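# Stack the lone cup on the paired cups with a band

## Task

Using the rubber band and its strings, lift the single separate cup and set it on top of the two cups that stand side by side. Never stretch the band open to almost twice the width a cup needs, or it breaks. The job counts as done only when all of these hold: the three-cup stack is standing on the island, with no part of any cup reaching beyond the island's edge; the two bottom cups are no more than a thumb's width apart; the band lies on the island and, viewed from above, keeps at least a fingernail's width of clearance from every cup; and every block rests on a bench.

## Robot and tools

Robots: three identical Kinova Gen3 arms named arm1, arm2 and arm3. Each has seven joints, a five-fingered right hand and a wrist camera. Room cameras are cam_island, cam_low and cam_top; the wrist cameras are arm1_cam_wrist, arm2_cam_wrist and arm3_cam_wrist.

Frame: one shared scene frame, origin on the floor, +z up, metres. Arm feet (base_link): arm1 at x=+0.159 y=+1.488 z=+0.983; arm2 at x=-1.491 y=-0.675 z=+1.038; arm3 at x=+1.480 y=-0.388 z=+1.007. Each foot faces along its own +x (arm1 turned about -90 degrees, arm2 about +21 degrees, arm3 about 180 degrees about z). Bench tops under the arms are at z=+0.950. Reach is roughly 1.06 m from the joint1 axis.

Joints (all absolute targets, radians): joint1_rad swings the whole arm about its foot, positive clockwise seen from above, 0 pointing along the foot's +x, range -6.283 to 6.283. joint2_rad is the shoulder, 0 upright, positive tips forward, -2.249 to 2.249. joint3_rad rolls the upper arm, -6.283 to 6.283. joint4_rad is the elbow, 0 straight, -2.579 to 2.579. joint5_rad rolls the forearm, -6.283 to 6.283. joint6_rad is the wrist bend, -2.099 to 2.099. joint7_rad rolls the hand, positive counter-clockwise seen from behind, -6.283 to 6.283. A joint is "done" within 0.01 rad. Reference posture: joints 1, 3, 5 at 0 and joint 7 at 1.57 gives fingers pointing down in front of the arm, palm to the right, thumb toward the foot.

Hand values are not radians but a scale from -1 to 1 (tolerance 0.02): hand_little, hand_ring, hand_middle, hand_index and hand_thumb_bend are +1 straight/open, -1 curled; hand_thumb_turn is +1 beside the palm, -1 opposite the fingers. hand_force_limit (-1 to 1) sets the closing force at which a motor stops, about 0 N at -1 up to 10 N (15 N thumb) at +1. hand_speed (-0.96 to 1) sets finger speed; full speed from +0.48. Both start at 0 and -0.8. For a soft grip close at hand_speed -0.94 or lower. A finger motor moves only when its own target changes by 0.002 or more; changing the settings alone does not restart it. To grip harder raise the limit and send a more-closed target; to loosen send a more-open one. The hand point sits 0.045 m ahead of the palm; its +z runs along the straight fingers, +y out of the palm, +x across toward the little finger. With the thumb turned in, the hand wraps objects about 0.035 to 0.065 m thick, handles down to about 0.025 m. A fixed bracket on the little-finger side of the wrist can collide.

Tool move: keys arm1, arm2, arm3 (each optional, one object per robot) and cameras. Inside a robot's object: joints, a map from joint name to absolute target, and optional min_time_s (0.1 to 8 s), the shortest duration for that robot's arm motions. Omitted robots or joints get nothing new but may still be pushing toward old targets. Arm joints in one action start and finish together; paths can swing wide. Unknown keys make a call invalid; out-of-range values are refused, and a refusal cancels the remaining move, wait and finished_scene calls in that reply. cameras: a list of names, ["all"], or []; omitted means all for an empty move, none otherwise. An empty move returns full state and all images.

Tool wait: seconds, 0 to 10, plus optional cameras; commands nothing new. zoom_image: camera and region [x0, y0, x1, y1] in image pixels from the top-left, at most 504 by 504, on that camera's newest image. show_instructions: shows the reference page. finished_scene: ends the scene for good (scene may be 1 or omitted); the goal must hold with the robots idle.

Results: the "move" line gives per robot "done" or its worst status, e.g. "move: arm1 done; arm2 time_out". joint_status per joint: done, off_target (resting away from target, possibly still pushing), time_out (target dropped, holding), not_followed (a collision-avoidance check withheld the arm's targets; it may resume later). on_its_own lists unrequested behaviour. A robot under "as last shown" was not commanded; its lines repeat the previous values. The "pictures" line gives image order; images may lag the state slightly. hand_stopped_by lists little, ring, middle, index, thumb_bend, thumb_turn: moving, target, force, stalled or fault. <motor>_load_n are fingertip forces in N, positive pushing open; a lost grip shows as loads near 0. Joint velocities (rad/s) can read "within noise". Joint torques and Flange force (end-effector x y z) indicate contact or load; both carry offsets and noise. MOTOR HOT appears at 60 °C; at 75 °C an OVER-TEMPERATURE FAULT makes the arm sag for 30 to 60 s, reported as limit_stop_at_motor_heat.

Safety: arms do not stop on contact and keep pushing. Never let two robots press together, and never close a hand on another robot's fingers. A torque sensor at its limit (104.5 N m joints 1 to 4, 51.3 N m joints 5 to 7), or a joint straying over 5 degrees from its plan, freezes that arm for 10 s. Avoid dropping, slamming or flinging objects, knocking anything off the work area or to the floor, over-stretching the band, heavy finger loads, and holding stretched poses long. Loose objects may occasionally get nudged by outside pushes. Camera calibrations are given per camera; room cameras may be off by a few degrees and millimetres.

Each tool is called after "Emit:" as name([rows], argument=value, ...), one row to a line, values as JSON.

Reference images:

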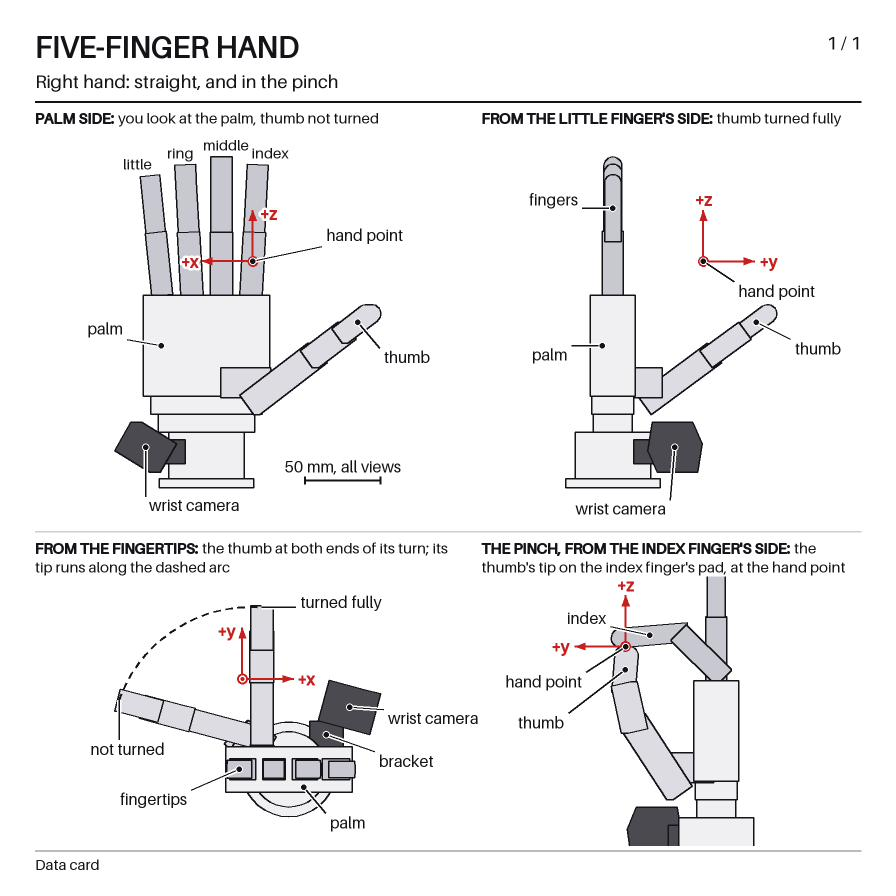

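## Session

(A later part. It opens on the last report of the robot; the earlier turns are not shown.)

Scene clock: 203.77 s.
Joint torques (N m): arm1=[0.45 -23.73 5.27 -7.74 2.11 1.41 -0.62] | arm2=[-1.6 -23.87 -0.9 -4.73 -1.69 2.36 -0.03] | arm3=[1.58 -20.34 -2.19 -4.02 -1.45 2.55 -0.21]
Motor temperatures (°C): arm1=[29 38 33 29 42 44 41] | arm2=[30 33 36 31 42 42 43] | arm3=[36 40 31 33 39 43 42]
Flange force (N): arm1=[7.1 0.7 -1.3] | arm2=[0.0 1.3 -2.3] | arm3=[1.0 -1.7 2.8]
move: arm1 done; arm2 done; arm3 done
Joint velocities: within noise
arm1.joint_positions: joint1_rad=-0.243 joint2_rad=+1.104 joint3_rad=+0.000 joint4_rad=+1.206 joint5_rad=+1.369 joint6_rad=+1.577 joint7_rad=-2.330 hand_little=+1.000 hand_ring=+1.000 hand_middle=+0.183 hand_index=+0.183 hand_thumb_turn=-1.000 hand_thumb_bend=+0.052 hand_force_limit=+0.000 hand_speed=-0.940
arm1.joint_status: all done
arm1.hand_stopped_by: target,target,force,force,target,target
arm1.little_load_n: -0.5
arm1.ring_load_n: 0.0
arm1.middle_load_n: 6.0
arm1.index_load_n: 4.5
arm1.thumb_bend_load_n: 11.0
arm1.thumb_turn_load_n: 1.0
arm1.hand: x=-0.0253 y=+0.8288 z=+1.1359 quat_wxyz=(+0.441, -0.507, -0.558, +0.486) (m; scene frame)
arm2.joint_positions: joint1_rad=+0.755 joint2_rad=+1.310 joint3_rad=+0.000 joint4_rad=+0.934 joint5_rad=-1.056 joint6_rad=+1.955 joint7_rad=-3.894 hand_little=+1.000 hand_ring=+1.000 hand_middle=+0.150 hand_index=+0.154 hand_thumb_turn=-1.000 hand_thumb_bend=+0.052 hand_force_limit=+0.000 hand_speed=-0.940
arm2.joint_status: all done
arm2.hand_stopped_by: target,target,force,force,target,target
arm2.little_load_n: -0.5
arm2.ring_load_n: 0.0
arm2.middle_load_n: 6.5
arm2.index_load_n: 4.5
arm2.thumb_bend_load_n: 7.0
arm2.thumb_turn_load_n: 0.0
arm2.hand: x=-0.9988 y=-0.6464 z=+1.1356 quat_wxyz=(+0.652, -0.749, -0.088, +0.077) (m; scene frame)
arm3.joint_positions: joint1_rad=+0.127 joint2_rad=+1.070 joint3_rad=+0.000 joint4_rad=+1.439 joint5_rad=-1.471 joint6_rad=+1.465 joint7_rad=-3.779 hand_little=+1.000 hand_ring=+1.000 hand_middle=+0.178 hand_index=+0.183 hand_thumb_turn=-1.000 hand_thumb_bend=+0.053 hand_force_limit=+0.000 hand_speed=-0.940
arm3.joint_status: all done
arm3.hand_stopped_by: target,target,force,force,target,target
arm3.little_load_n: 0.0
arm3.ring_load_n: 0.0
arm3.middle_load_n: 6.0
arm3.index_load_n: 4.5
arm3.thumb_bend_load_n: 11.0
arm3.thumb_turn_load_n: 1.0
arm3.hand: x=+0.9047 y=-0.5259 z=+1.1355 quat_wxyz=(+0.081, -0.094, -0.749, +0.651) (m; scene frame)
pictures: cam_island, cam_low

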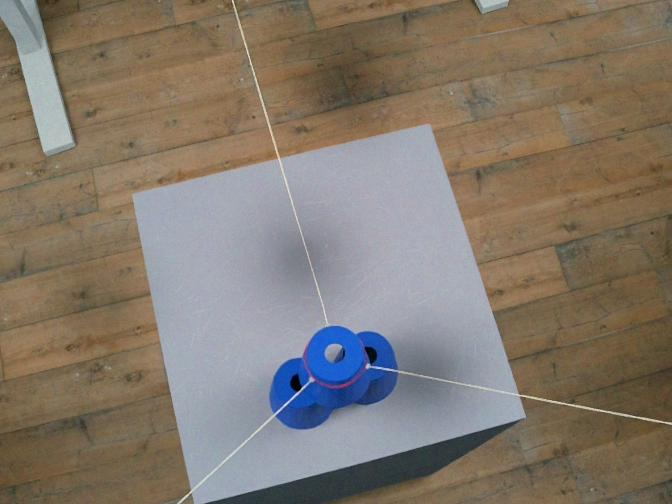

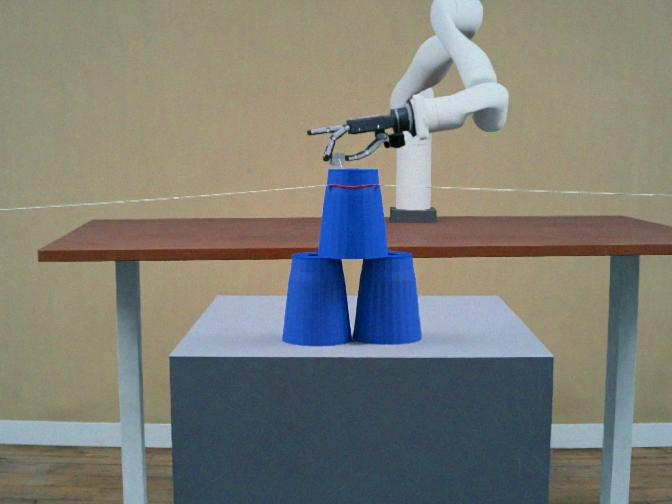

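Emit:
move(arm1={"joints":{"joint1_rad":-0.2564,"joint2_rad":1.0450,"joint3_rad":0,"joint4_rad":1.3748,"joint5_rad":1.3595,"joint6_rad":1.5637,"joint7_rad":-2.4392},"min_time_s":5}, arm2={"joints":{"joint1_rad":0.8038,"joint2_rad":1.2680,"joint3_rad":0,"joint4_rad":1.0565,"joint5_rad":-0.9894,"joint6_rad":1.9440,"joint7_rad":-3.7998},"min_time_s":5}, arm3={"joints":{"joint1_rad":0.1118,"joint2_rad":1.0245,"joint3_rad":0,"joint4_rad":1.5927,"joint5_rad":-1.4962,"joint6_rad":1.4475,"joint7_rad":-3.6718},"min_time_s":5}, cameras=["cam_island","cam_low"])

Emit:
zoom_image(camera="cam_island", region=[250, 270, 430, 450])

Emit:
zoom_image(camera="cam_low", region=[230, 190, 430, 390])

Scene clock: 215.77 s.
Joint torques (N m): arm1=[0.77 -22.21 5.31 -6.5 1.46 1.93 -0.57] | arm2=[-1.19 -22.91 -0.4 -3.9 -1 2.81 -0.13] | arm3=[0.92 -18.94 -2.52 -2.76 -0.74 3.03 -0.32]
Motor temperatures (°C): arm1=[29 39 33 29 42 44 41] | arm2=[30 33 36 31 42 42 43] | arm3=[36 40 31 33 39 43 42]
Flange force (N): arm1=[4.8 0.4 -1.4] | arm2=[1.3 1.2 -1.5] | arm3=[2.4 -1.8 2.6]
move: arm1 done; arm2 done; arm3 done
Joint velocities: within noise
arm1.joint_positions: joint1_rad=-0.256 joint2_rad=+1.045 joint3_rad=+0.000 joint4_rad=+1.375 joint5_rad=+1.359 joint6_rad=+1.564 joint7_rad=-2.439 hand_little=+1.000 hand_ring=+1.000 hand_middle=+0.183 hand_index=+0.183 hand_thumb_turn=-1.000 hand_thumb_bend=+0.052 hand_force_limit=+0.000 hand_speed=-0.940
arm1.joint_status: all done
arm1.hand_stopped_by: target,target,force,force,target,target
arm1.little_load_n: 0.0
arm1.ring_load_n: 0.0
arm1.middle_load_n: 5.5
arm1.index_load_n: 5.0
arm1.thumb_bend_load_n: 10.5
arm1.thumb_turn_load_n: 1.5
arm1.hand: x=-0.0263 y=+0.8657 z=+1.1338 quat_wxyz=(+0.441, -0.507, -0.559, +0.486) (m; scene frame)
arm2.joint_positions: joint1_rad=+0.804 joint2_rad=+1.268 joint3_rad=+0.000 joint4_rad=+1.056 joint5_rad=-0.989 joint6_rad=+1.944 joint7_rad=-3.800 hand_little=+1.000 hand_ring=+1.000 hand_middle=+0.150 hand_index=+0.154 hand_thumb_turn=-1.000 hand_thumb_bend=+0.052 hand_force_limit=+0.000 hand_speed=-0.940
arm2.joint_status: all done
arm2.hand_stopped_by: target,target,force,force,target,target
arm2.little_load_n: 0.0
arm2.ring_load_n: 0.0
arm2.middle_load_n: 7.5
arm2.index_load_n: 4.0
arm2.thumb_bend_load_n: 6.5
arm2.thumb_turn_load_n: -1.0
arm2.hand: x=-1.0319 y=-0.6658 z=+1.1336 quat_wxyz=(+0.652, -0.749, -0.087, +0.077) (m; scene frame)
arm3.joint_positions: joint1_rad=+0.112 joint2_rad=+1.024 joint3_rad=+0.000 joint4_rad=+1.593 joint5_rad=-1.496 joint6_rad=+1.447 joint7_rad=-3.672 hand_little=+1.000 hand_ring=+1.000 hand_middle=+0.178 hand_index=+0.183 hand_thumb_turn=-1.000 hand_thumb_bend=+0.053 hand_force_limit=+0.000 hand_speed=-0.940
arm3.joint_status: all done
arm3.hand_stopped_by: target,target,force,force,target,target
arm3.little_load_n: 0.0
arm3.ring_load_n: 0.0
arm3.middle_load_n: 6.0
arm3.index_load_n: 4.5
arm3.thumb_bend_load_n: 11.0
arm3.thumb_turn_load_n: 1.0
arm3.hand: x=+0.9389 y=-0.5435 z=+1.1335 quat_wxyz=(+0.081, -0.094, -0.749, +0.651) (m; scene frame)
pictures: cam_island, cam_low

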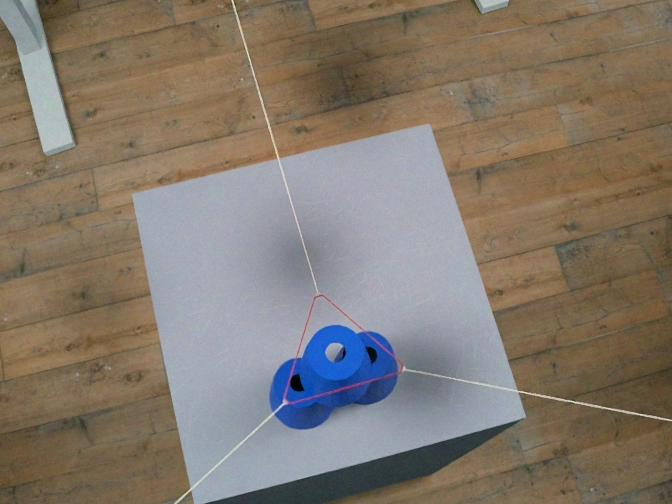

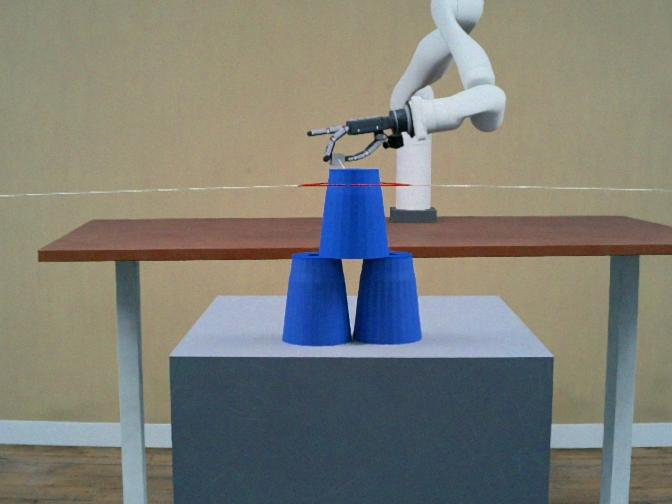

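Scaled by 2.800 from the camera's 672x504 image, which has a finer 960x720 frame.

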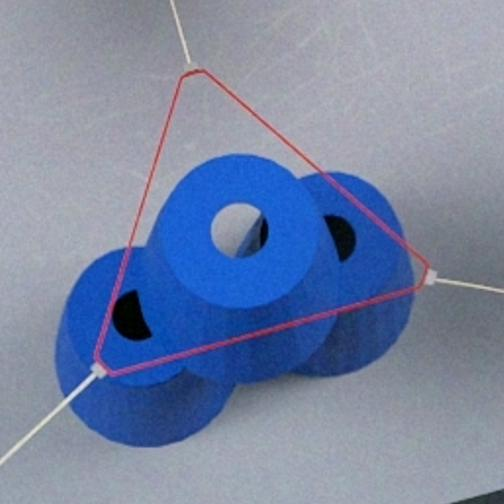

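Scaled by 2.520 from the camera's 672x504 image, which has a finer 960x720 frame.

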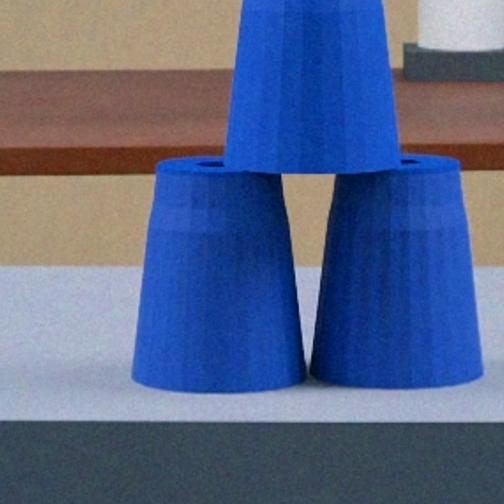

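Emit:
move(arm1={"joints":{"joint1_rad":-0.2560,"joint2_rad":0.9268,"joint3_rad":0,"joint4_rad":1.3729,"joint5_rad":1.3586,"joint6_rad":1.5861,"joint7_rad":-2.3224},"min_time_s":4}, arm2={"joints":{"joint1_rad":0.8053,"joint2_rad":1.1493,"joint3_rad":0,"joint4_rad":1.0860,"joint5_rad":-1.0198,"joint6_rad":1.9928,"joint7_rad":-3.8809},"min_time_s":4}, arm3={"joints":{"joint1_rad":0.1112,"joint2_rad":0.8899,"joint3_rad":0,"joint4_rad":1.6025,"joint5_rad":-1.4819,"joint6_rad":1.4573,"joint7_rad":-3.7970},"min_time_s":4}, cameras=["cam_island","cam_low"])

Emit:
zoom_image(camera="cam_island", region=[250, 270, 430, 450])

Emit:
zoom_image(camera="cam_low", region=[230, 100, 430, 300])

Scene clock: 225.93 s.
Joint torques (N m): arm1=[0.78 -21.88 5.12 -7.32 1.78 1.71 -0.57] | arm2=[-1.24 -22.62 -0.38 -4.38 -1.15 2.7 -0.17] | arm3=[0.87 -18.47 -2.36 -3.7 -1.09 2.9 -0.29]
Motor temperatures (°C): arm1=[29 39 33 29 42 44 41] | arm2=[30 33 36 31 42 42 43] | arm3=[36 40 31 33 39 43 42]
Flange force (N): arm1=[4.9 1.3 -1.2] | arm2=[1.3 1.1 -1.7] | arm3=[2.1 -1.9 2.7]
move: arm1 done; arm2 done; arm3 done
Joint velocities: within noise
arm1.joint_positions: joint1_rad=-0.256 joint2_rad=+0.927 joint3_rad=+0.000 joint4_rad=+1.373 joint5_rad=+1.359 joint6_rad=+1.586 joint7_rad=-2.322 hand_little=+1.000 hand_ring=+1.000 hand_middle=+0.183 hand_index=+0.183 hand_thumb_turn=-1.000 hand_thumb_bend=+0.052 hand_force_limit=+0.000 hand_speed=-0.940
arm1.joint_status: all done
arm1.hand_stopped_by: target,target,force,force,target,target
arm1.little_load_n: 0.5
arm1.ring_load_n: 0.0
arm1.middle_load_n: 5.5
arm1.index_load_n: 5.0
arm1.thumb_bend_load_n: 10.5
arm1.thumb_turn_load_n: 1.5
arm1.hand: x=-0.0259 y=+0.8656 z=+1.2010 quat_wxyz=(+0.440, -0.508, -0.559, +0.485) (m; scene frame)
arm2.joint_positions: joint1_rad=+0.805 joint2_rad=+1.149 joint3_rad=+0.000 joint4_rad=+1.086 joint5_rad=-1.020 joint6_rad=+1.993 joint7_rad=-3.881 hand_little=+1.000 hand_ring=+1.000 hand_middle=+0.150 hand_index=+0.154 hand_thumb_turn=-1.000 hand_thumb_bend=+0.052 hand_force_limit=+0.000 hand_speed=-0.940
arm2.joint_status: all done
arm2.hand_stopped_by: target,target,force,force,target,target
arm2.little_load_n: 0.0
arm2.ring_load_n: 0.0
arm2.middle_load_n: 7.5
arm2.index_load_n: 4.0
arm2.thumb_bend_load_n: 6.5
arm2.thumb_turn_load_n: -1.5
arm2.hand: x=-1.0318 y=-0.6658 z=+1.2016 quat_wxyz=(+0.652, -0.749, -0.087, +0.077) (m; scene frame)
arm3.joint_positions: joint1_rad=+0.111 joint2_rad=+0.890 joint3_rad=+0.000 joint4_rad=+1.603 joint5_rad=-1.482 joint6_rad=+1.457 joint7_rad=-3.797 hand_little=+1.000 hand_ring=+1.000 hand_middle=+0.178 hand_index=+0.183 hand_thumb_turn=-1.000 hand_thumb_bend=+0.053 hand_force_limit=+0.000 hand_speed=-0.940
arm3.joint_status: all done
arm3.hand_stopped_by: target,target,force,force,target,target
arm3.little_load_n: 0.0
arm3.ring_load_n: 0.0
arm3.middle_load_n: 6.0
arm3.index_load_n: 4.5
arm3.thumb_bend_load_n: 10.5
arm3.thumb_turn_load_n: 0.5
arm3.hand: x=+0.9389 y=-0.5435 z=+1.2014 quat_wxyz=(+0.081, -0.094, -0.749, +0.651) (m; scene frame)
pictures: cam_island, cam_low

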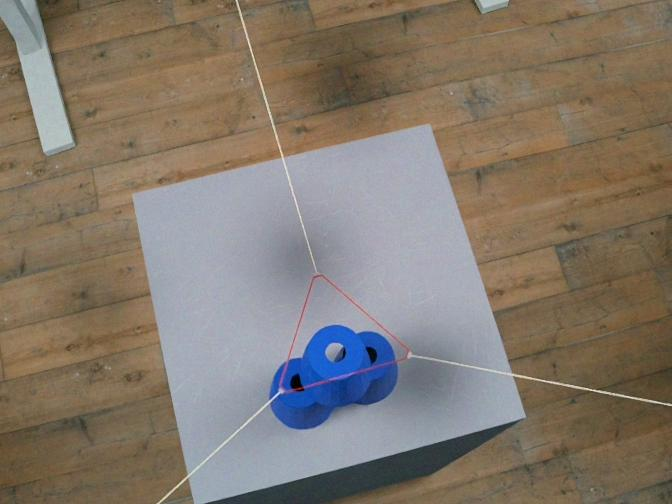

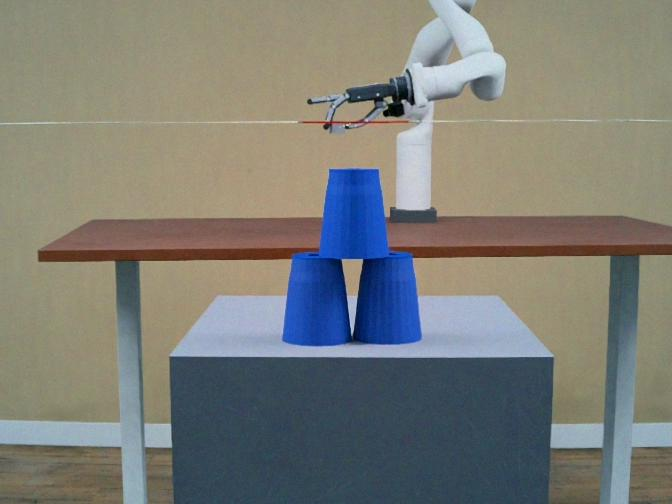

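Scaled by 2.800 from the camera's 672x504 image, which has a finer 960x720 frame.

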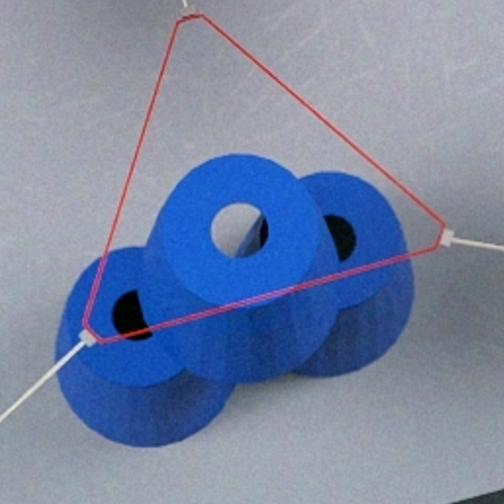

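Scaled by 2.520 from the camera's 672x504 image, which has a finer 960x720 frame.

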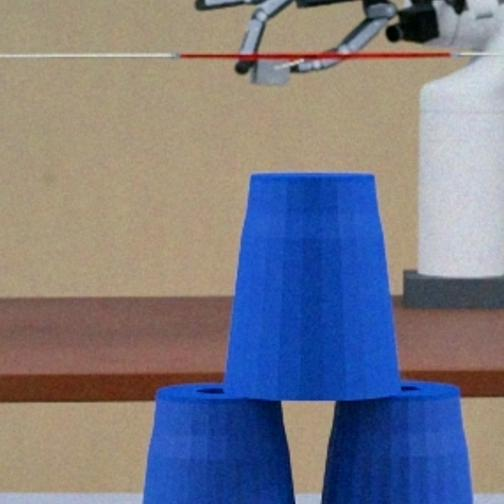

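Emit:
move(arm1={"joints":{"joint1_rad":-0.3335,"joint2_rad":0.7882,"joint3_rad":0,"joint4_rad":1.7818,"joint5_rad":1.2981,"joint6_rad":1.5729,"joint7_rad":-2.5962},"min_time_s":5}, arm2={"joints":{"joint1_rad":0.5668,"joint2_rad":1.1176,"joint3_rad":0,"joint4_rad":1.2003,"joint5_rad":-1.1781,"joint6_rad":1.7939,"joint7_rad":-3.8907},"min_time_s":5}, arm3={"joints":{"joint1_rad":0.3460,"joint2_rad":1.0199,"joint3_rad":0,"joint4_rad":1.3048,"joint5_rad":-1.3035,"joint6_rad":1.6417,"joint7_rad":-3.9331},"min_time_s":5}, cameras=["cam_island","cam_low","cam_top"])

Scene clock: 235.43 s.
Joint torques (N m): arm1=[0.57 -18.21 4.65 -5.53 1.32 1.97 -0.63] | arm2=[-1.52 -22.59 -0.97 -4.64 -1.62 2.51 -0.1] | arm3=[1.44 -20.35 -2.08 -4.41 -1.62 2.42 -0.25]
Motor temperatures (°C): arm1=[29 40 33 29 42 44 41] | arm2=[30 34 36 31 42 42 43] | arm3=[36 40 31 33 39 43 42]
Flange force (N): arm1=[4.6 1.1 -1.6] | arm2=[0.5 1.3 -1.9] | arm3=[1.7 -1.5 2.5]
move: arm1 done; arm2 done; arm3 done
Joint velocities: within noise
arm1.joint_positions: joint1_rad=-0.333 joint2_rad=+0.788 joint3_rad=+0.000 joint4_rad=+1.782 joint5_rad=+1.298 joint6_rad=+1.573 joint7_rad=-2.596 hand_little=+1.000 hand_ring=+1.000 hand_middle=+0.183 hand_index=+0.183 hand_thumb_turn=-1.000 hand_thumb_bend=+0.052 hand_force_limit=+0.000 hand_speed=-0.940
arm1.joint_status: all done
arm1.hand_stopped_by: target,target,force,force,target,target
arm1.little_load_n: -0.5
arm1.ring_load_n: 0.0
arm1.middle_load_n: 5.5
arm1.index_load_n: 4.5
arm1.thumb_bend_load_n: 10.5
arm1.thumb_turn_load_n: 1.0
arm1.hand: x=-0.0166 y=+0.9737 z=+1.1917 quat_wxyz=(+0.441, -0.507, -0.559, +0.486) (m; scene frame)
arm2.joint_positions: joint1_rad=+0.567 joint2_rad=+1.118 joint3_rad=+0.000 joint4_rad=+1.200 joint5_rad=-1.178 joint6_rad=+1.794 joint7_rad=-3.891 hand_little=+1.000 hand_ring=+1.000 hand_middle=+0.150 hand_index=+0.154 hand_thumb_turn=-1.000 hand_thumb_bend=+0.052 hand_force_limit=+0.000 hand_speed=-0.940
arm2.joint_status: all done
arm2.hand_stopped_by: target,target,force,force,target,target
arm2.little_load_n: 0.0
arm2.ring_load_n: 0.0
arm2.middle_load_n: 7.0
arm2.index_load_n: 4.0
arm2.thumb_bend_load_n: 6.5
arm2.thumb_turn_load_n: -1.0
arm2.hand: x=-1.0012 y=-0.5207 z=+1.1916 quat_wxyz=(+0.652, -0.749, -0.087, +0.077) (m; scene frame)
arm3.joint_positions: joint1_rad=+0.346 joint2_rad=+1.020 joint3_rad=+0.000 joint4_rad=+1.305 joint5_rad=-1.304 joint6_rad=+1.642 joint7_rad=-3.933 hand_little=+1.000 hand_ring=+1.000 hand_middle=+0.178 hand_index=+0.183 hand_thumb_turn=-1.000 hand_thumb_bend=+0.053 hand_force_limit=+0.000 hand_speed=-0.940
arm3.joint_status: all done
arm3.hand_stopped_by: target,target,force,force,target,target
arm3.little_load_n: 0.0
arm3.ring_load_n: -0.5
arm3.middle_load_n: 6.0
arm3.index_load_n: 4.5
arm3.thumb_bend_load_n: 11.0
arm3.thumb_turn_load_n: 1.0
arm3.hand: x=+0.9252 y=-0.3996 z=+1.1915 quat_wxyz=(+0.081, -0.094, -0.749, +0.651) (m; scene frame)
pictures: cam_island, cam_low, cam_top

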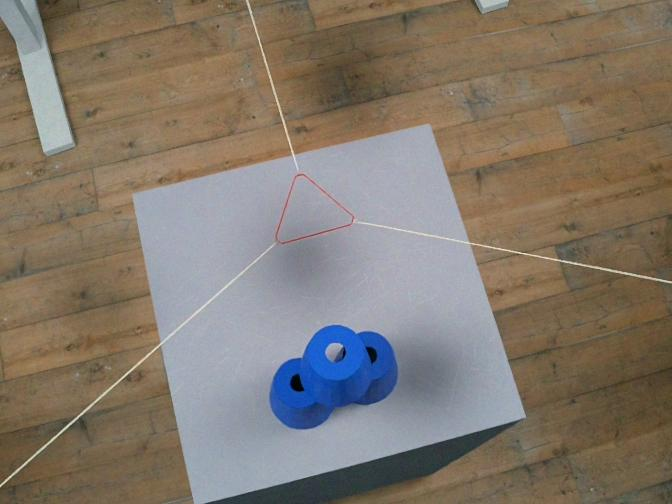

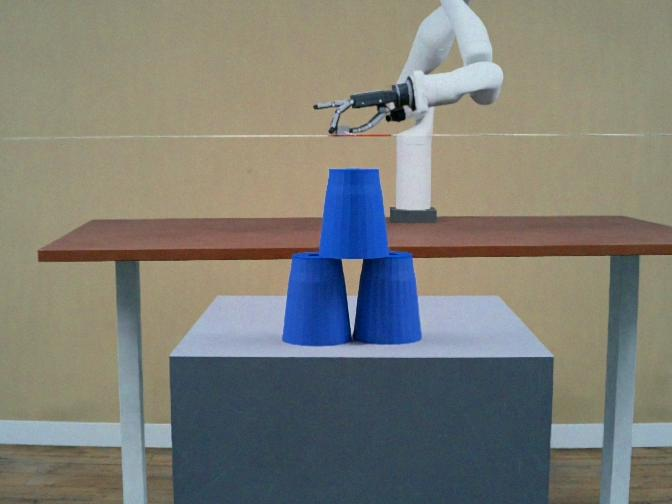

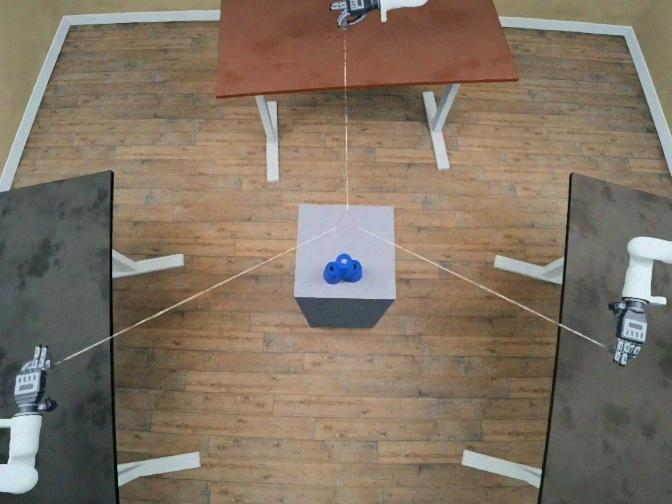

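Emit:
move(arm1={"joints":{"joint1_rad":-0.3282,"joint2_rad":1.2697,"joint3_rad":0,"joint4_rad":1.6201,"joint5_rad":1.3158,"joint6_rad":1.4868,"joint7_rad":-2.9046},"min_time_s":6}, arm2={"joints":{"joint1_rad":0.5509,"joint2_rad":1.5413,"joint3_rad":0,"joint4_rad":0.9319,"joint5_rad":-1.1634,"joint6_rad":1.7234,"joint7_rad":-3.7493},"min_time_s":6}, arm3={"joints":{"joint1_rad":0.3470,"joint2_rad":1.4565,"joint3_rad":0,"joint4_rad":1.0768,"joint5_rad":-1.2940,"joint6_rad":1.5862,"joint7_rad":-3.7319},"min_time_s":6}, cameras=["cam_island","cam_low","cam_top"])

Scene clock: 245.17 s.
Joint torques (N m): arm1=[0.43 -20.44 5.48 -3.18 0.52 2.16 -0.64] | arm2=[-1.57 -23.54 -1.19 -3.79 -1.45 2.65 -0.05] | arm3=[1.54 -21.65 -2.3 -3.23 -1.27 2.67 -0.18]
Motor temperatures (°C): arm1=[29 39 33 29 42 44 41] | arm2=[30 34 36 31 42 42 43] | arm3=[36 40 30 33 39 43 42]
Flange force (N): arm1=[4.6 -0.9 -2.2] | arm2=[0.2 1.4 -1.9] | arm3=[1.7 -1.4 2.4]
move: arm1 done; arm2 done; arm3 done
Joint velocities: within noise
arm1.joint_positions: joint1_rad=-0.328 joint2_rad=+1.270 joint3_rad=+0.000 joint4_rad=+1.620 joint5_rad=+1.316 joint6_rad=+1.487 joint7_rad=-2.905 hand_little=+1.000 hand_ring=+1.000 hand_middle=+0.183 hand_index=+0.183 hand_thumb_turn=-1.000 hand_thumb_bend=+0.052 hand_force_limit=+0.000 hand_speed=-0.940
arm1.joint_status: all done
arm1.hand_stopped_by: target,target,force,force,target,target
arm1.little_load_n: 0.0
arm1.ring_load_n: 0.0
arm1.middle_load_n: 5.5
arm1.index_load_n: 5.0
arm1.thumb_bend_load_n: 10.5
arm1.thumb_turn_load_n: 1.0
arm1.hand: x=-0.0165 y=+0.9636 z=+0.9796 quat_wxyz=(+0.441, -0.507, -0.559, +0.486) (m; scene frame)
arm2.joint_positions: joint1_rad=+0.551 joint2_rad=+1.541 joint3_rad=+0.000 joint4_rad=+0.932 joint5_rad=-1.163 joint6_rad=+1.723 joint7_rad=-3.749 hand_little=+1.000 hand_ring=+1.000 hand_middle=+0.150 hand_index=+0.154 hand_thumb_turn=-1.000 hand_thumb_bend=+0.052 hand_force_limit=+0.000 hand_speed=-0.940
arm2.joint_status: all done
arm2.hand_stopped_by: target,target,force,force,target,target
arm2.little_load_n: 0.0
arm2.ring_load_n: 0.0
arm2.middle_load_n: 7.0
arm2.index_load_n: 4.5
arm2.thumb_bend_load_n: 6.5
arm2.thumb_turn_load_n: -0.5
arm2.hand: x=-0.9927 y=-0.5157 z=+0.9866 quat_wxyz=(+0.652, -0.749, -0.088, +0.077) (m; scene frame)
arm3.joint_positions: joint1_rad=+0.347 joint2_rad=+1.456 joint3_rad=+0.000 joint4_rad=+1.077 joint5_rad=-1.294 joint6_rad=+1.586 joint7_rad=-3.732 hand_little=+1.000 hand_ring=+1.000 hand_middle=+0.178 hand_index=+0.183 hand_thumb_turn=-1.000 hand_thumb_bend=+0.053 hand_force_limit=+0.000 hand_speed=-0.940
arm3.joint_status: all done
arm3.hand_stopped_by: target,target,force,force,target,target
arm3.little_load_n: 0.0
arm3.ring_load_n: 0.0
arm3.middle_load_n: 6.0
arm3.index_load_n: 4.5
arm3.thumb_bend_load_n: 11.0
arm3.thumb_turn_load_n: 1.0
arm3.hand: x=+0.9165 y=-0.3953 z=+0.9765 quat_wxyz=(+0.081, -0.094, -0.749, +0.651) (m; scene frame)
pictures: cam_island, cam_low, cam_top

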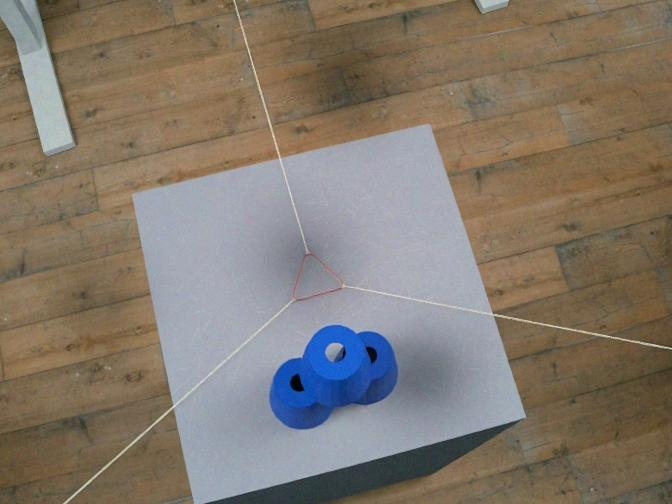

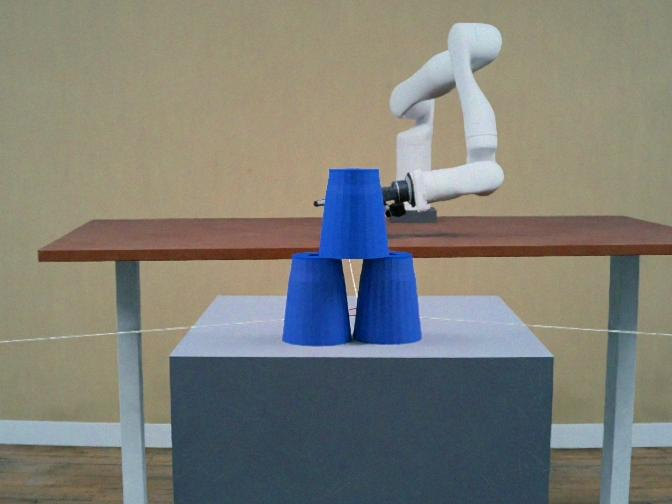

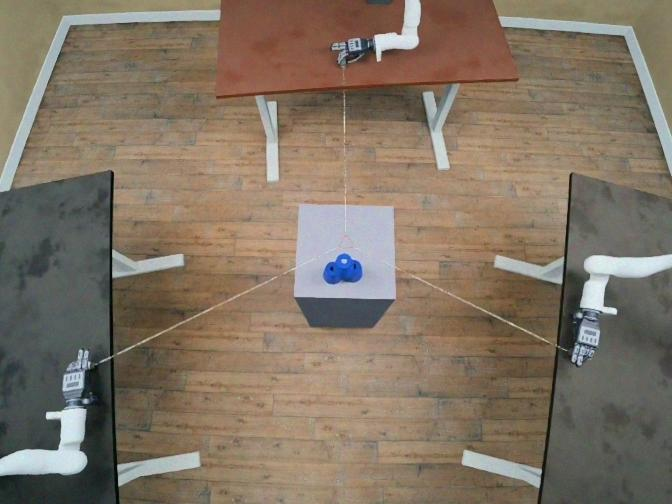

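Emit:
move(arm1={"joints":{"joint1_rad":-0.3149,"joint2_rad":1.3099,"joint3_rad":0,"joint4_rad":1.5209,"joint5_rad":1.3240,"joint6_rad":1.4978,"joint7_rad":-2.8464},"min_time_s":3.5}, arm2={"joints":{"joint1_rad":0.5276,"joint2_rad":1.6005,"joint3_rad":0,"joint4_rad":0.8004,"joint5_rad":-1.1928,"joint6_rad":1.7371,"joint7_rad":-3.8229},"min_time_s":3.5}, arm3={"joints":{"joint1_rad":0.3459,"joint2_rad":1.5234,"joint3_rad":0,"joint4_rad":0.9274,"joint5_rad":-1.2970,"joint6_rad":1.6080,"joint7_rad":-3.8115},"min_time_s":3.5}, cameras=["all"])

Scene clock: 251.97 s.
Joint torques (N m): arm1=[0.25 -19.44 3.99 -3.95 0.74 0.64 -0.69] | arm2=[-1.55 -23.25 -0.79 -4.43 -1.39 1.86 0.07] | arm3=[2.24 -17.93 0.54 -3.58 -0.16 -0.64 0.12]
Motor temperatures (°C): arm1=[29 39 33 29 42 44 41] | arm2=[30 34 36 31 42 42 43] | arm3=[35 40 30 33 39 43 42]
Flange force (N): arm1=[5.8 -5.5 -3.0] | arm2=[-0.4 -0.7 -2.2] | arm3=[-0.7 -11.1 1.2]
move: arm1 done; arm2 done; arm3 done
Joint velocities: within noise
arm1.joint_positions: joint1_rad=-0.315 joint2_rad=+1.310 joint3_rad=+0.000 joint4_rad=+1.521 joint5_rad=+1.324 joint6_rad=+1.498 joint7_rad=-2.846 hand_little=+1.000 hand_ring=+1.000 hand_middle=+0.183 hand_index=+0.183 hand_thumb_turn=-1.000 hand_thumb_bend=+0.052 hand_force_limit=+0.000 hand_speed=-0.940
arm1.joint_status: all done
arm1.hand_stopped_by: target,target,force,force,target,target
arm1.little_load_n: 0.0
arm1.ring_load_n: 0.0
arm1.middle_load_n: 8.5
arm1.index_load_n: 6.0
arm1.thumb_bend_load_n: 7.5
arm1.thumb_turn_load_n: -0.5
arm1.hand: x=-0.0159 y=+0.9406 z=+0.9683 quat_wxyz=(+0.441, -0.507, -0.558, +0.486) (m; scene frame)
arm2.joint_positions: joint1_rad=+0.528 joint2_rad=+1.601 joint3_rad=+0.000 joint4_rad=+0.800 joint5_rad=-1.193 joint6_rad=+1.737 joint7_rad=-3.823 hand_little=+1.000 hand_ring=+1.000 hand_middle=+0.150 hand_index=+0.154 hand_thumb_turn=-1.000 hand_thumb_bend=+0.052 hand_force_limit=+0.000 hand_speed=-0.940
arm2.joint_status: all done
arm2.hand_stopped_by: target,target,force,force,target,target
arm2.little_load_n: 0.0
arm2.ring_load_n: 0.0
arm2.middle_load_n: 7.5
arm2.index_load_n: 5.5
arm2.thumb_bend_load_n: 4.5
arm2.thumb_turn_load_n: 0.0
arm2.hand: x=-0.9726 y=-0.5046 z=+0.9762 quat_wxyz=(+0.652, -0.749, -0.087, +0.077) (m; scene frame)
arm3.joint_positions: joint1_rad=+0.346 joint2_rad=+1.523 joint3_rad=+0.000 joint4_rad=+0.927 joint5_rad=-1.297 joint6_rad=+1.608 joint7_rad=-3.811 hand_little=+1.000 hand_ring=+1.000 hand_middle=+0.179 hand_index=+0.183 hand_thumb_turn=-1.000 hand_thumb_bend=+0.053 hand_force_limit=+0.000 hand_speed=-0.940
arm3.joint_status: all done
arm3.hand_stopped_by: target,target,force,force,target,target
arm3.little_load_n: 0.0
arm3.ring_load_n: 0.0
arm3.middle_load_n: 9.5
arm3.index_load_n: 9.0
arm3.thumb_bend_load_n: 6.0
arm3.thumb_turn_load_n: 1.0
arm3.hand: x=+0.8959 y=-0.3852 z=+0.9641 quat_wxyz=(+0.081, -0.094, -0.749, +0.651) (m; scene frame)
pictures: arm1_cam_wrist, arm2_cam_wrist, arm3_cam_wrist, cam_island, cam_low, cam_top
camera_calibration:
arm1_cam_wrist: T_world_to_cam=[[0.156513, 0.268924, -0.95036, 0.665937], [0.643066, -0.75807, -0.108607, 0.820544], [-0.749647, -0.594146, -0.291584, 0.940082], [0, 0, 0, 1]] pos_world=[0.072838, 1.00149, 0.99611]
arm2_cam_wrist: T_world_to_cam=[[0.267947, -0.100086, -0.958221, 1.15051], [-0.660605, -0.743053, -0.107113, -0.916172], [-0.701288, 0.661706, -0.265216, 0.0267726], [0, 0, 0, 1]] pos_world=[-0.894728, -0.583329, 1.01141]
arm3_cam_wrist: T_world_to_cam=[[-0.172833, 0.249767, -0.952757, 1.15865], [0.950969, 0.294212, -0.0953799, -0.647667], [0.25649, -0.922527, -0.28837, -0.193142], [0, 0, 0, 1]] pos_world=[0.865703, -0.27702, 0.986442]

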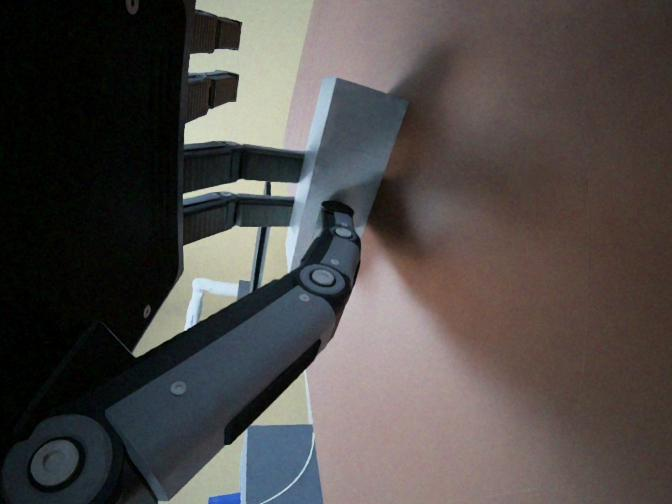

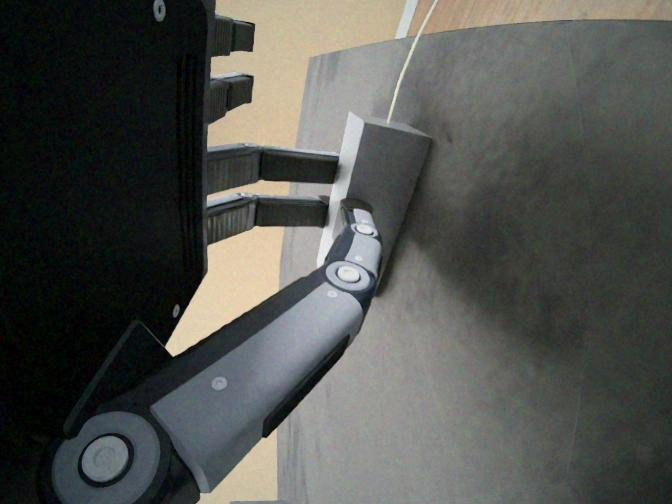

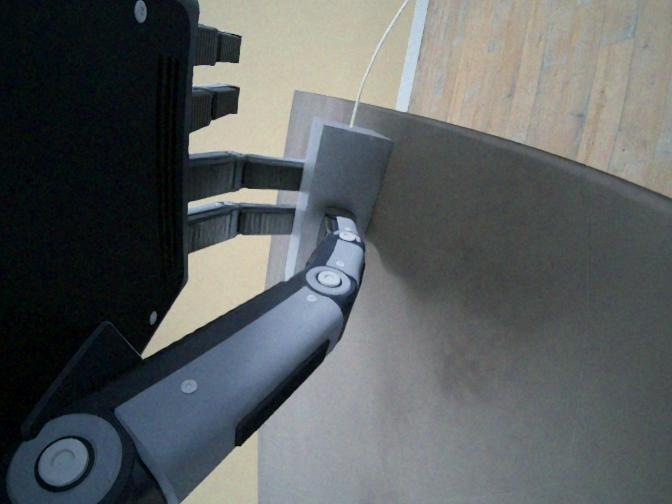

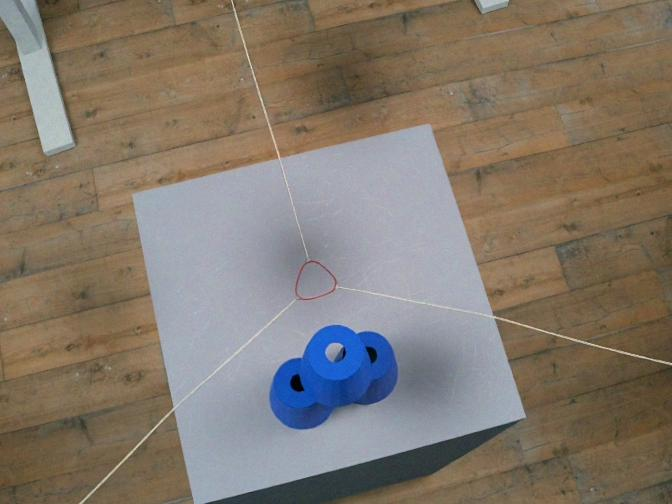

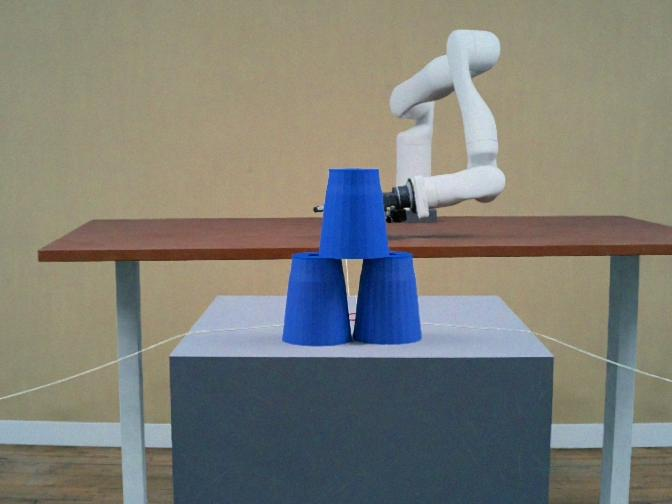

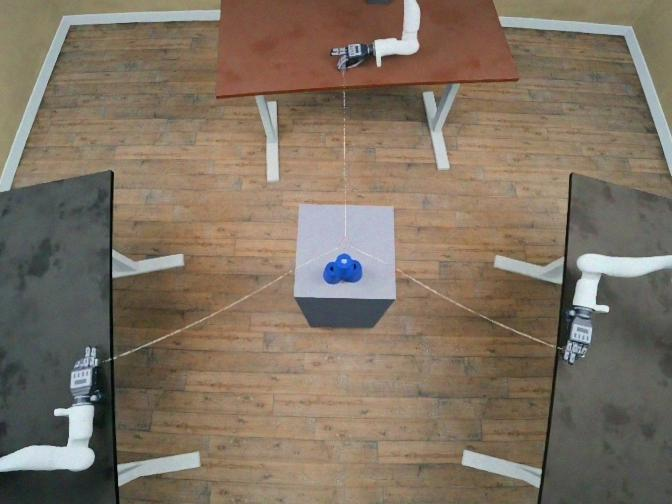

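Emit:
move(arm1={"joints":{"hand_speed":-0.85,"hand_index":0.6,"hand_middle":0.6,"hand_thumb_bend":0.25}}, arm2={"joints":{"hand_speed":-0.85,"hand_index":0.6,"hand_middle":0.6,"hand_thumb_bend":0.25}}, arm3={"joints":{"hand_speed":-0.85,"hand_index":0.6,"hand_middle":0.6,"hand_thumb_bend":0.25}}, cameras=["all"])

Scene clock: 254.83 s.
Joint torques (N m): arm1=[0 -20.23 4.49 -3.81 0.58 1.41 -0.66] | arm2=[-1.58 -23.58 -0.98 -4.33 -1.41 2.2 0.02] | arm3=[3.17 -19.51 0.36 -3.71 -0.31 0.42 0.05]
Motor temperatures (°C): arm1=[29 39 33 29 42 44 41] | arm2=[30 34 36 31 42 42 43] | arm3=[35 40 30 33 39 43 42]
Flange force (N): arm1=[5.2 -3.5 -1.7] | arm2=[0.3 0.3 -2.1] | arm3=[0.6 -8.0 3.8]
move: arm1 done; arm2 done; arm3 done
Joint velocities: within noise
arm1.joint_positions: joint1_rad=-0.315 joint2_rad=+1.310 joint3_rad=+0.000 joint4_rad=+1.521 joint5_rad=+1.324 joint6_rad=+1.498 joint7_rad=-2.846 hand_little=+1.000 hand_ring=+1.000 hand_middle=+0.600 hand_index=+0.600 hand_thumb_turn=-1.000 hand_thumb_bend=+0.249 hand_force_limit=+0.000 hand_speed=-0.850
arm1.joint_status: all done
arm1.hand_stopped_by: target,target,target,target,target,target
arm1.little_load_n: 0.0
arm1.ring_load_n: 0.0
arm1.middle_load_n: -0.5
arm1.index_load_n: 0.0
arm1.thumb_bend_load_n: -1.5
arm1.thumb_turn_load_n: 0.0
arm1.hand: x=-0.0159 y=+0.9406 z=+0.9683 quat_wxyz=(+0.441, -0.507, -0.558, +0.486) (m; scene frame)
arm2.joint_positions: joint1_rad=+0.528 joint2_rad=+1.601 joint3_rad=+0.000 joint4_rad=+0.800 joint5_rad=-1.193 joint6_rad=+1.737 joint7_rad=-3.823 hand_little=+1.000 hand_ring=+1.000 hand_middle=+0.600 hand_index=+0.600 hand_thumb_turn=-1.000 hand_thumb_bend=+0.250 hand_force_limit=+0.000 hand_speed=-0.850
arm2.joint_status: all done
arm2.hand_stopped_by: target,target,target,target,target,target
arm2.little_load_n: 0.0
arm2.ring_load_n: 0.0
arm2.middle_load_n: 0.0
arm2.index_load_n: 0.0
arm2.thumb_bend_load_n: 0.0
arm2.thumb_turn_load_n: 0.0
arm2.hand: x=-0.9726 y=-0.5046 z=+0.9762 quat_wxyz=(+0.652, -0.749, -0.087, +0.077) (m; scene frame)
arm3.joint_positions: joint1_rad=+0.346 joint2_rad=+1.523 joint3_rad=+0.000 joint4_rad=+0.927 joint5_rad=-1.297 joint6_rad=+1.608 joint7_rad=-3.811 hand_little=+1.000 hand_ring=+1.000 hand_middle=+0.600 hand_index=+0.600 hand_thumb_turn=-1.000 hand_thumb_bend=+0.244 hand_force_limit=+0.000 hand_speed=-0.850
arm3.joint_status: all done
arm3.hand_stopped_by: target,target,target,target,target,target
arm3.little_load_n: 0.0
arm3.ring_load_n: -0.5
arm3.middle_load_n: 0.0
arm3.index_load_n: 0.0
arm3.thumb_bend_load_n: -7.0
arm3.thumb_turn_load_n: 0.0
arm3.hand: x=+0.8958 y=-0.3852 z=+0.9641 quat_wxyz=(+0.081, -0.094, -0.749, +0.651) (m; scene frame)
pictures: arm1_cam_wrist, arm2_cam_wrist, arm3_cam_wrist, cam_island, cam_low, cam_top
camera_calibration:
arm1_cam_wrist: T_world_to_cam=[[0.156513, 0.268924, -0.95036, 0.665937], [0.643066, -0.75807, -0.108607, 0.820544], [-0.749647, -0.594146, -0.291584, 0.940082], [0, 0, 0, 1]] pos_world=[0.072838, 1.00149, 0.99611]
arm2_cam_wrist: T_world_to_cam=[[0.26788, -0.100022, -0.958246, 1.15051], [-0.660613, -0.743046, -0.107116, -0.916171], [-0.701307, 0.661724, -0.265123, 0.0266725], [0, 0, 0, 1]] pos_world=[-0.894728, -0.583329, 1.01141]
arm3_cam_wrist: T_world_to_cam=[[-0.172857, 0.249855, -0.952729, 1.15867], [0.950966, 0.294221, -0.0953769, -0.647665], [0.256483, -0.9225, -0.288462, -0.193038], [0, 0, 0, 1]] pos_world=[0.865703, -0.27702, 0.986442]

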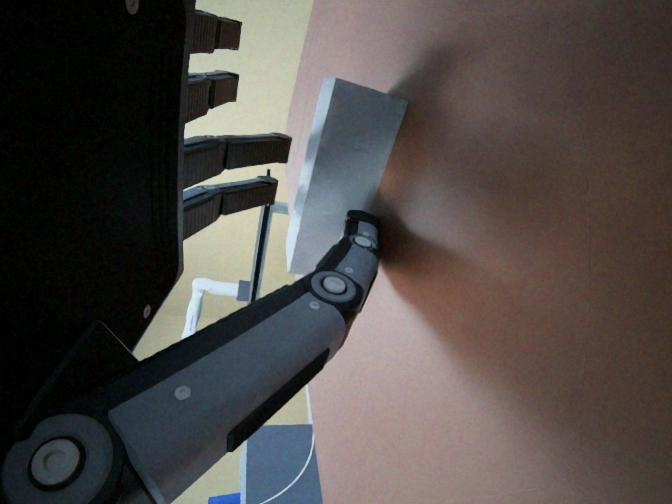

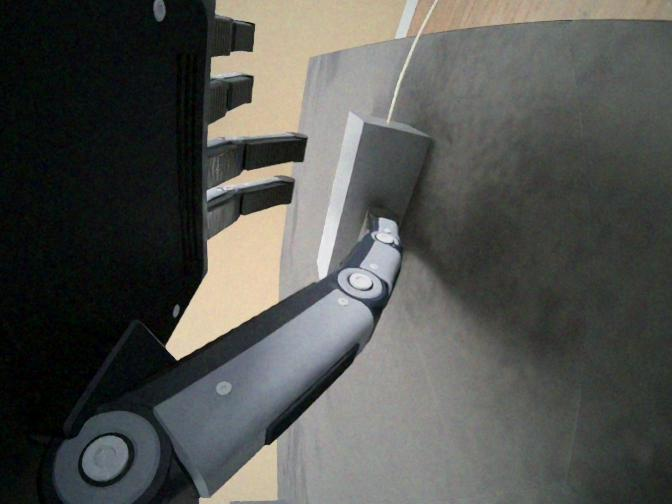

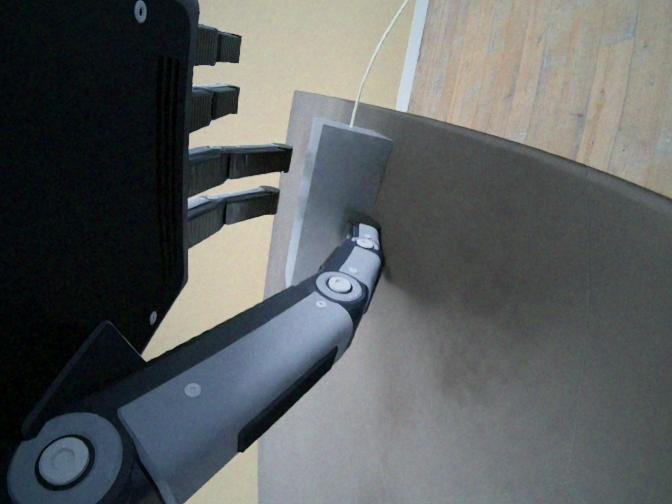

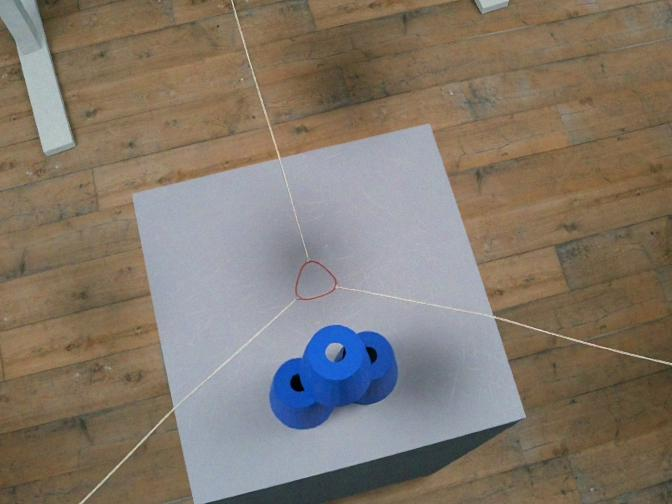

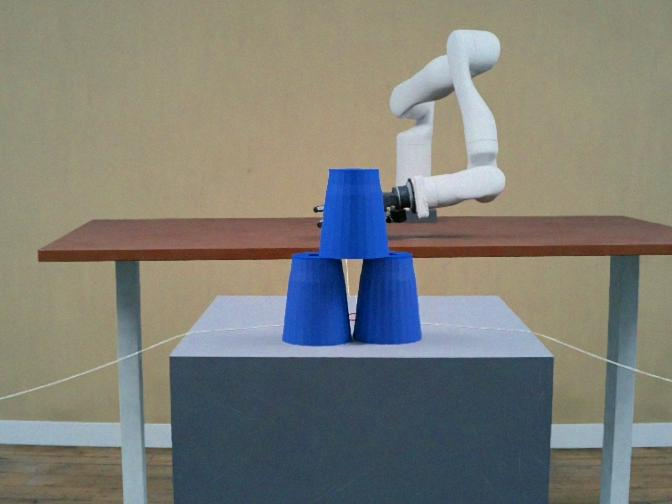

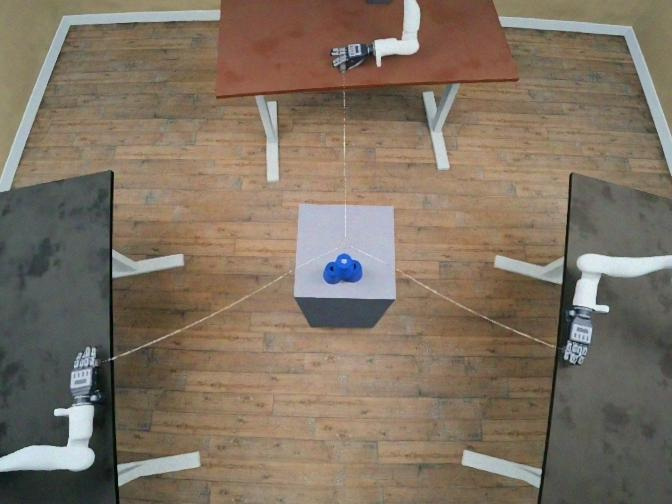

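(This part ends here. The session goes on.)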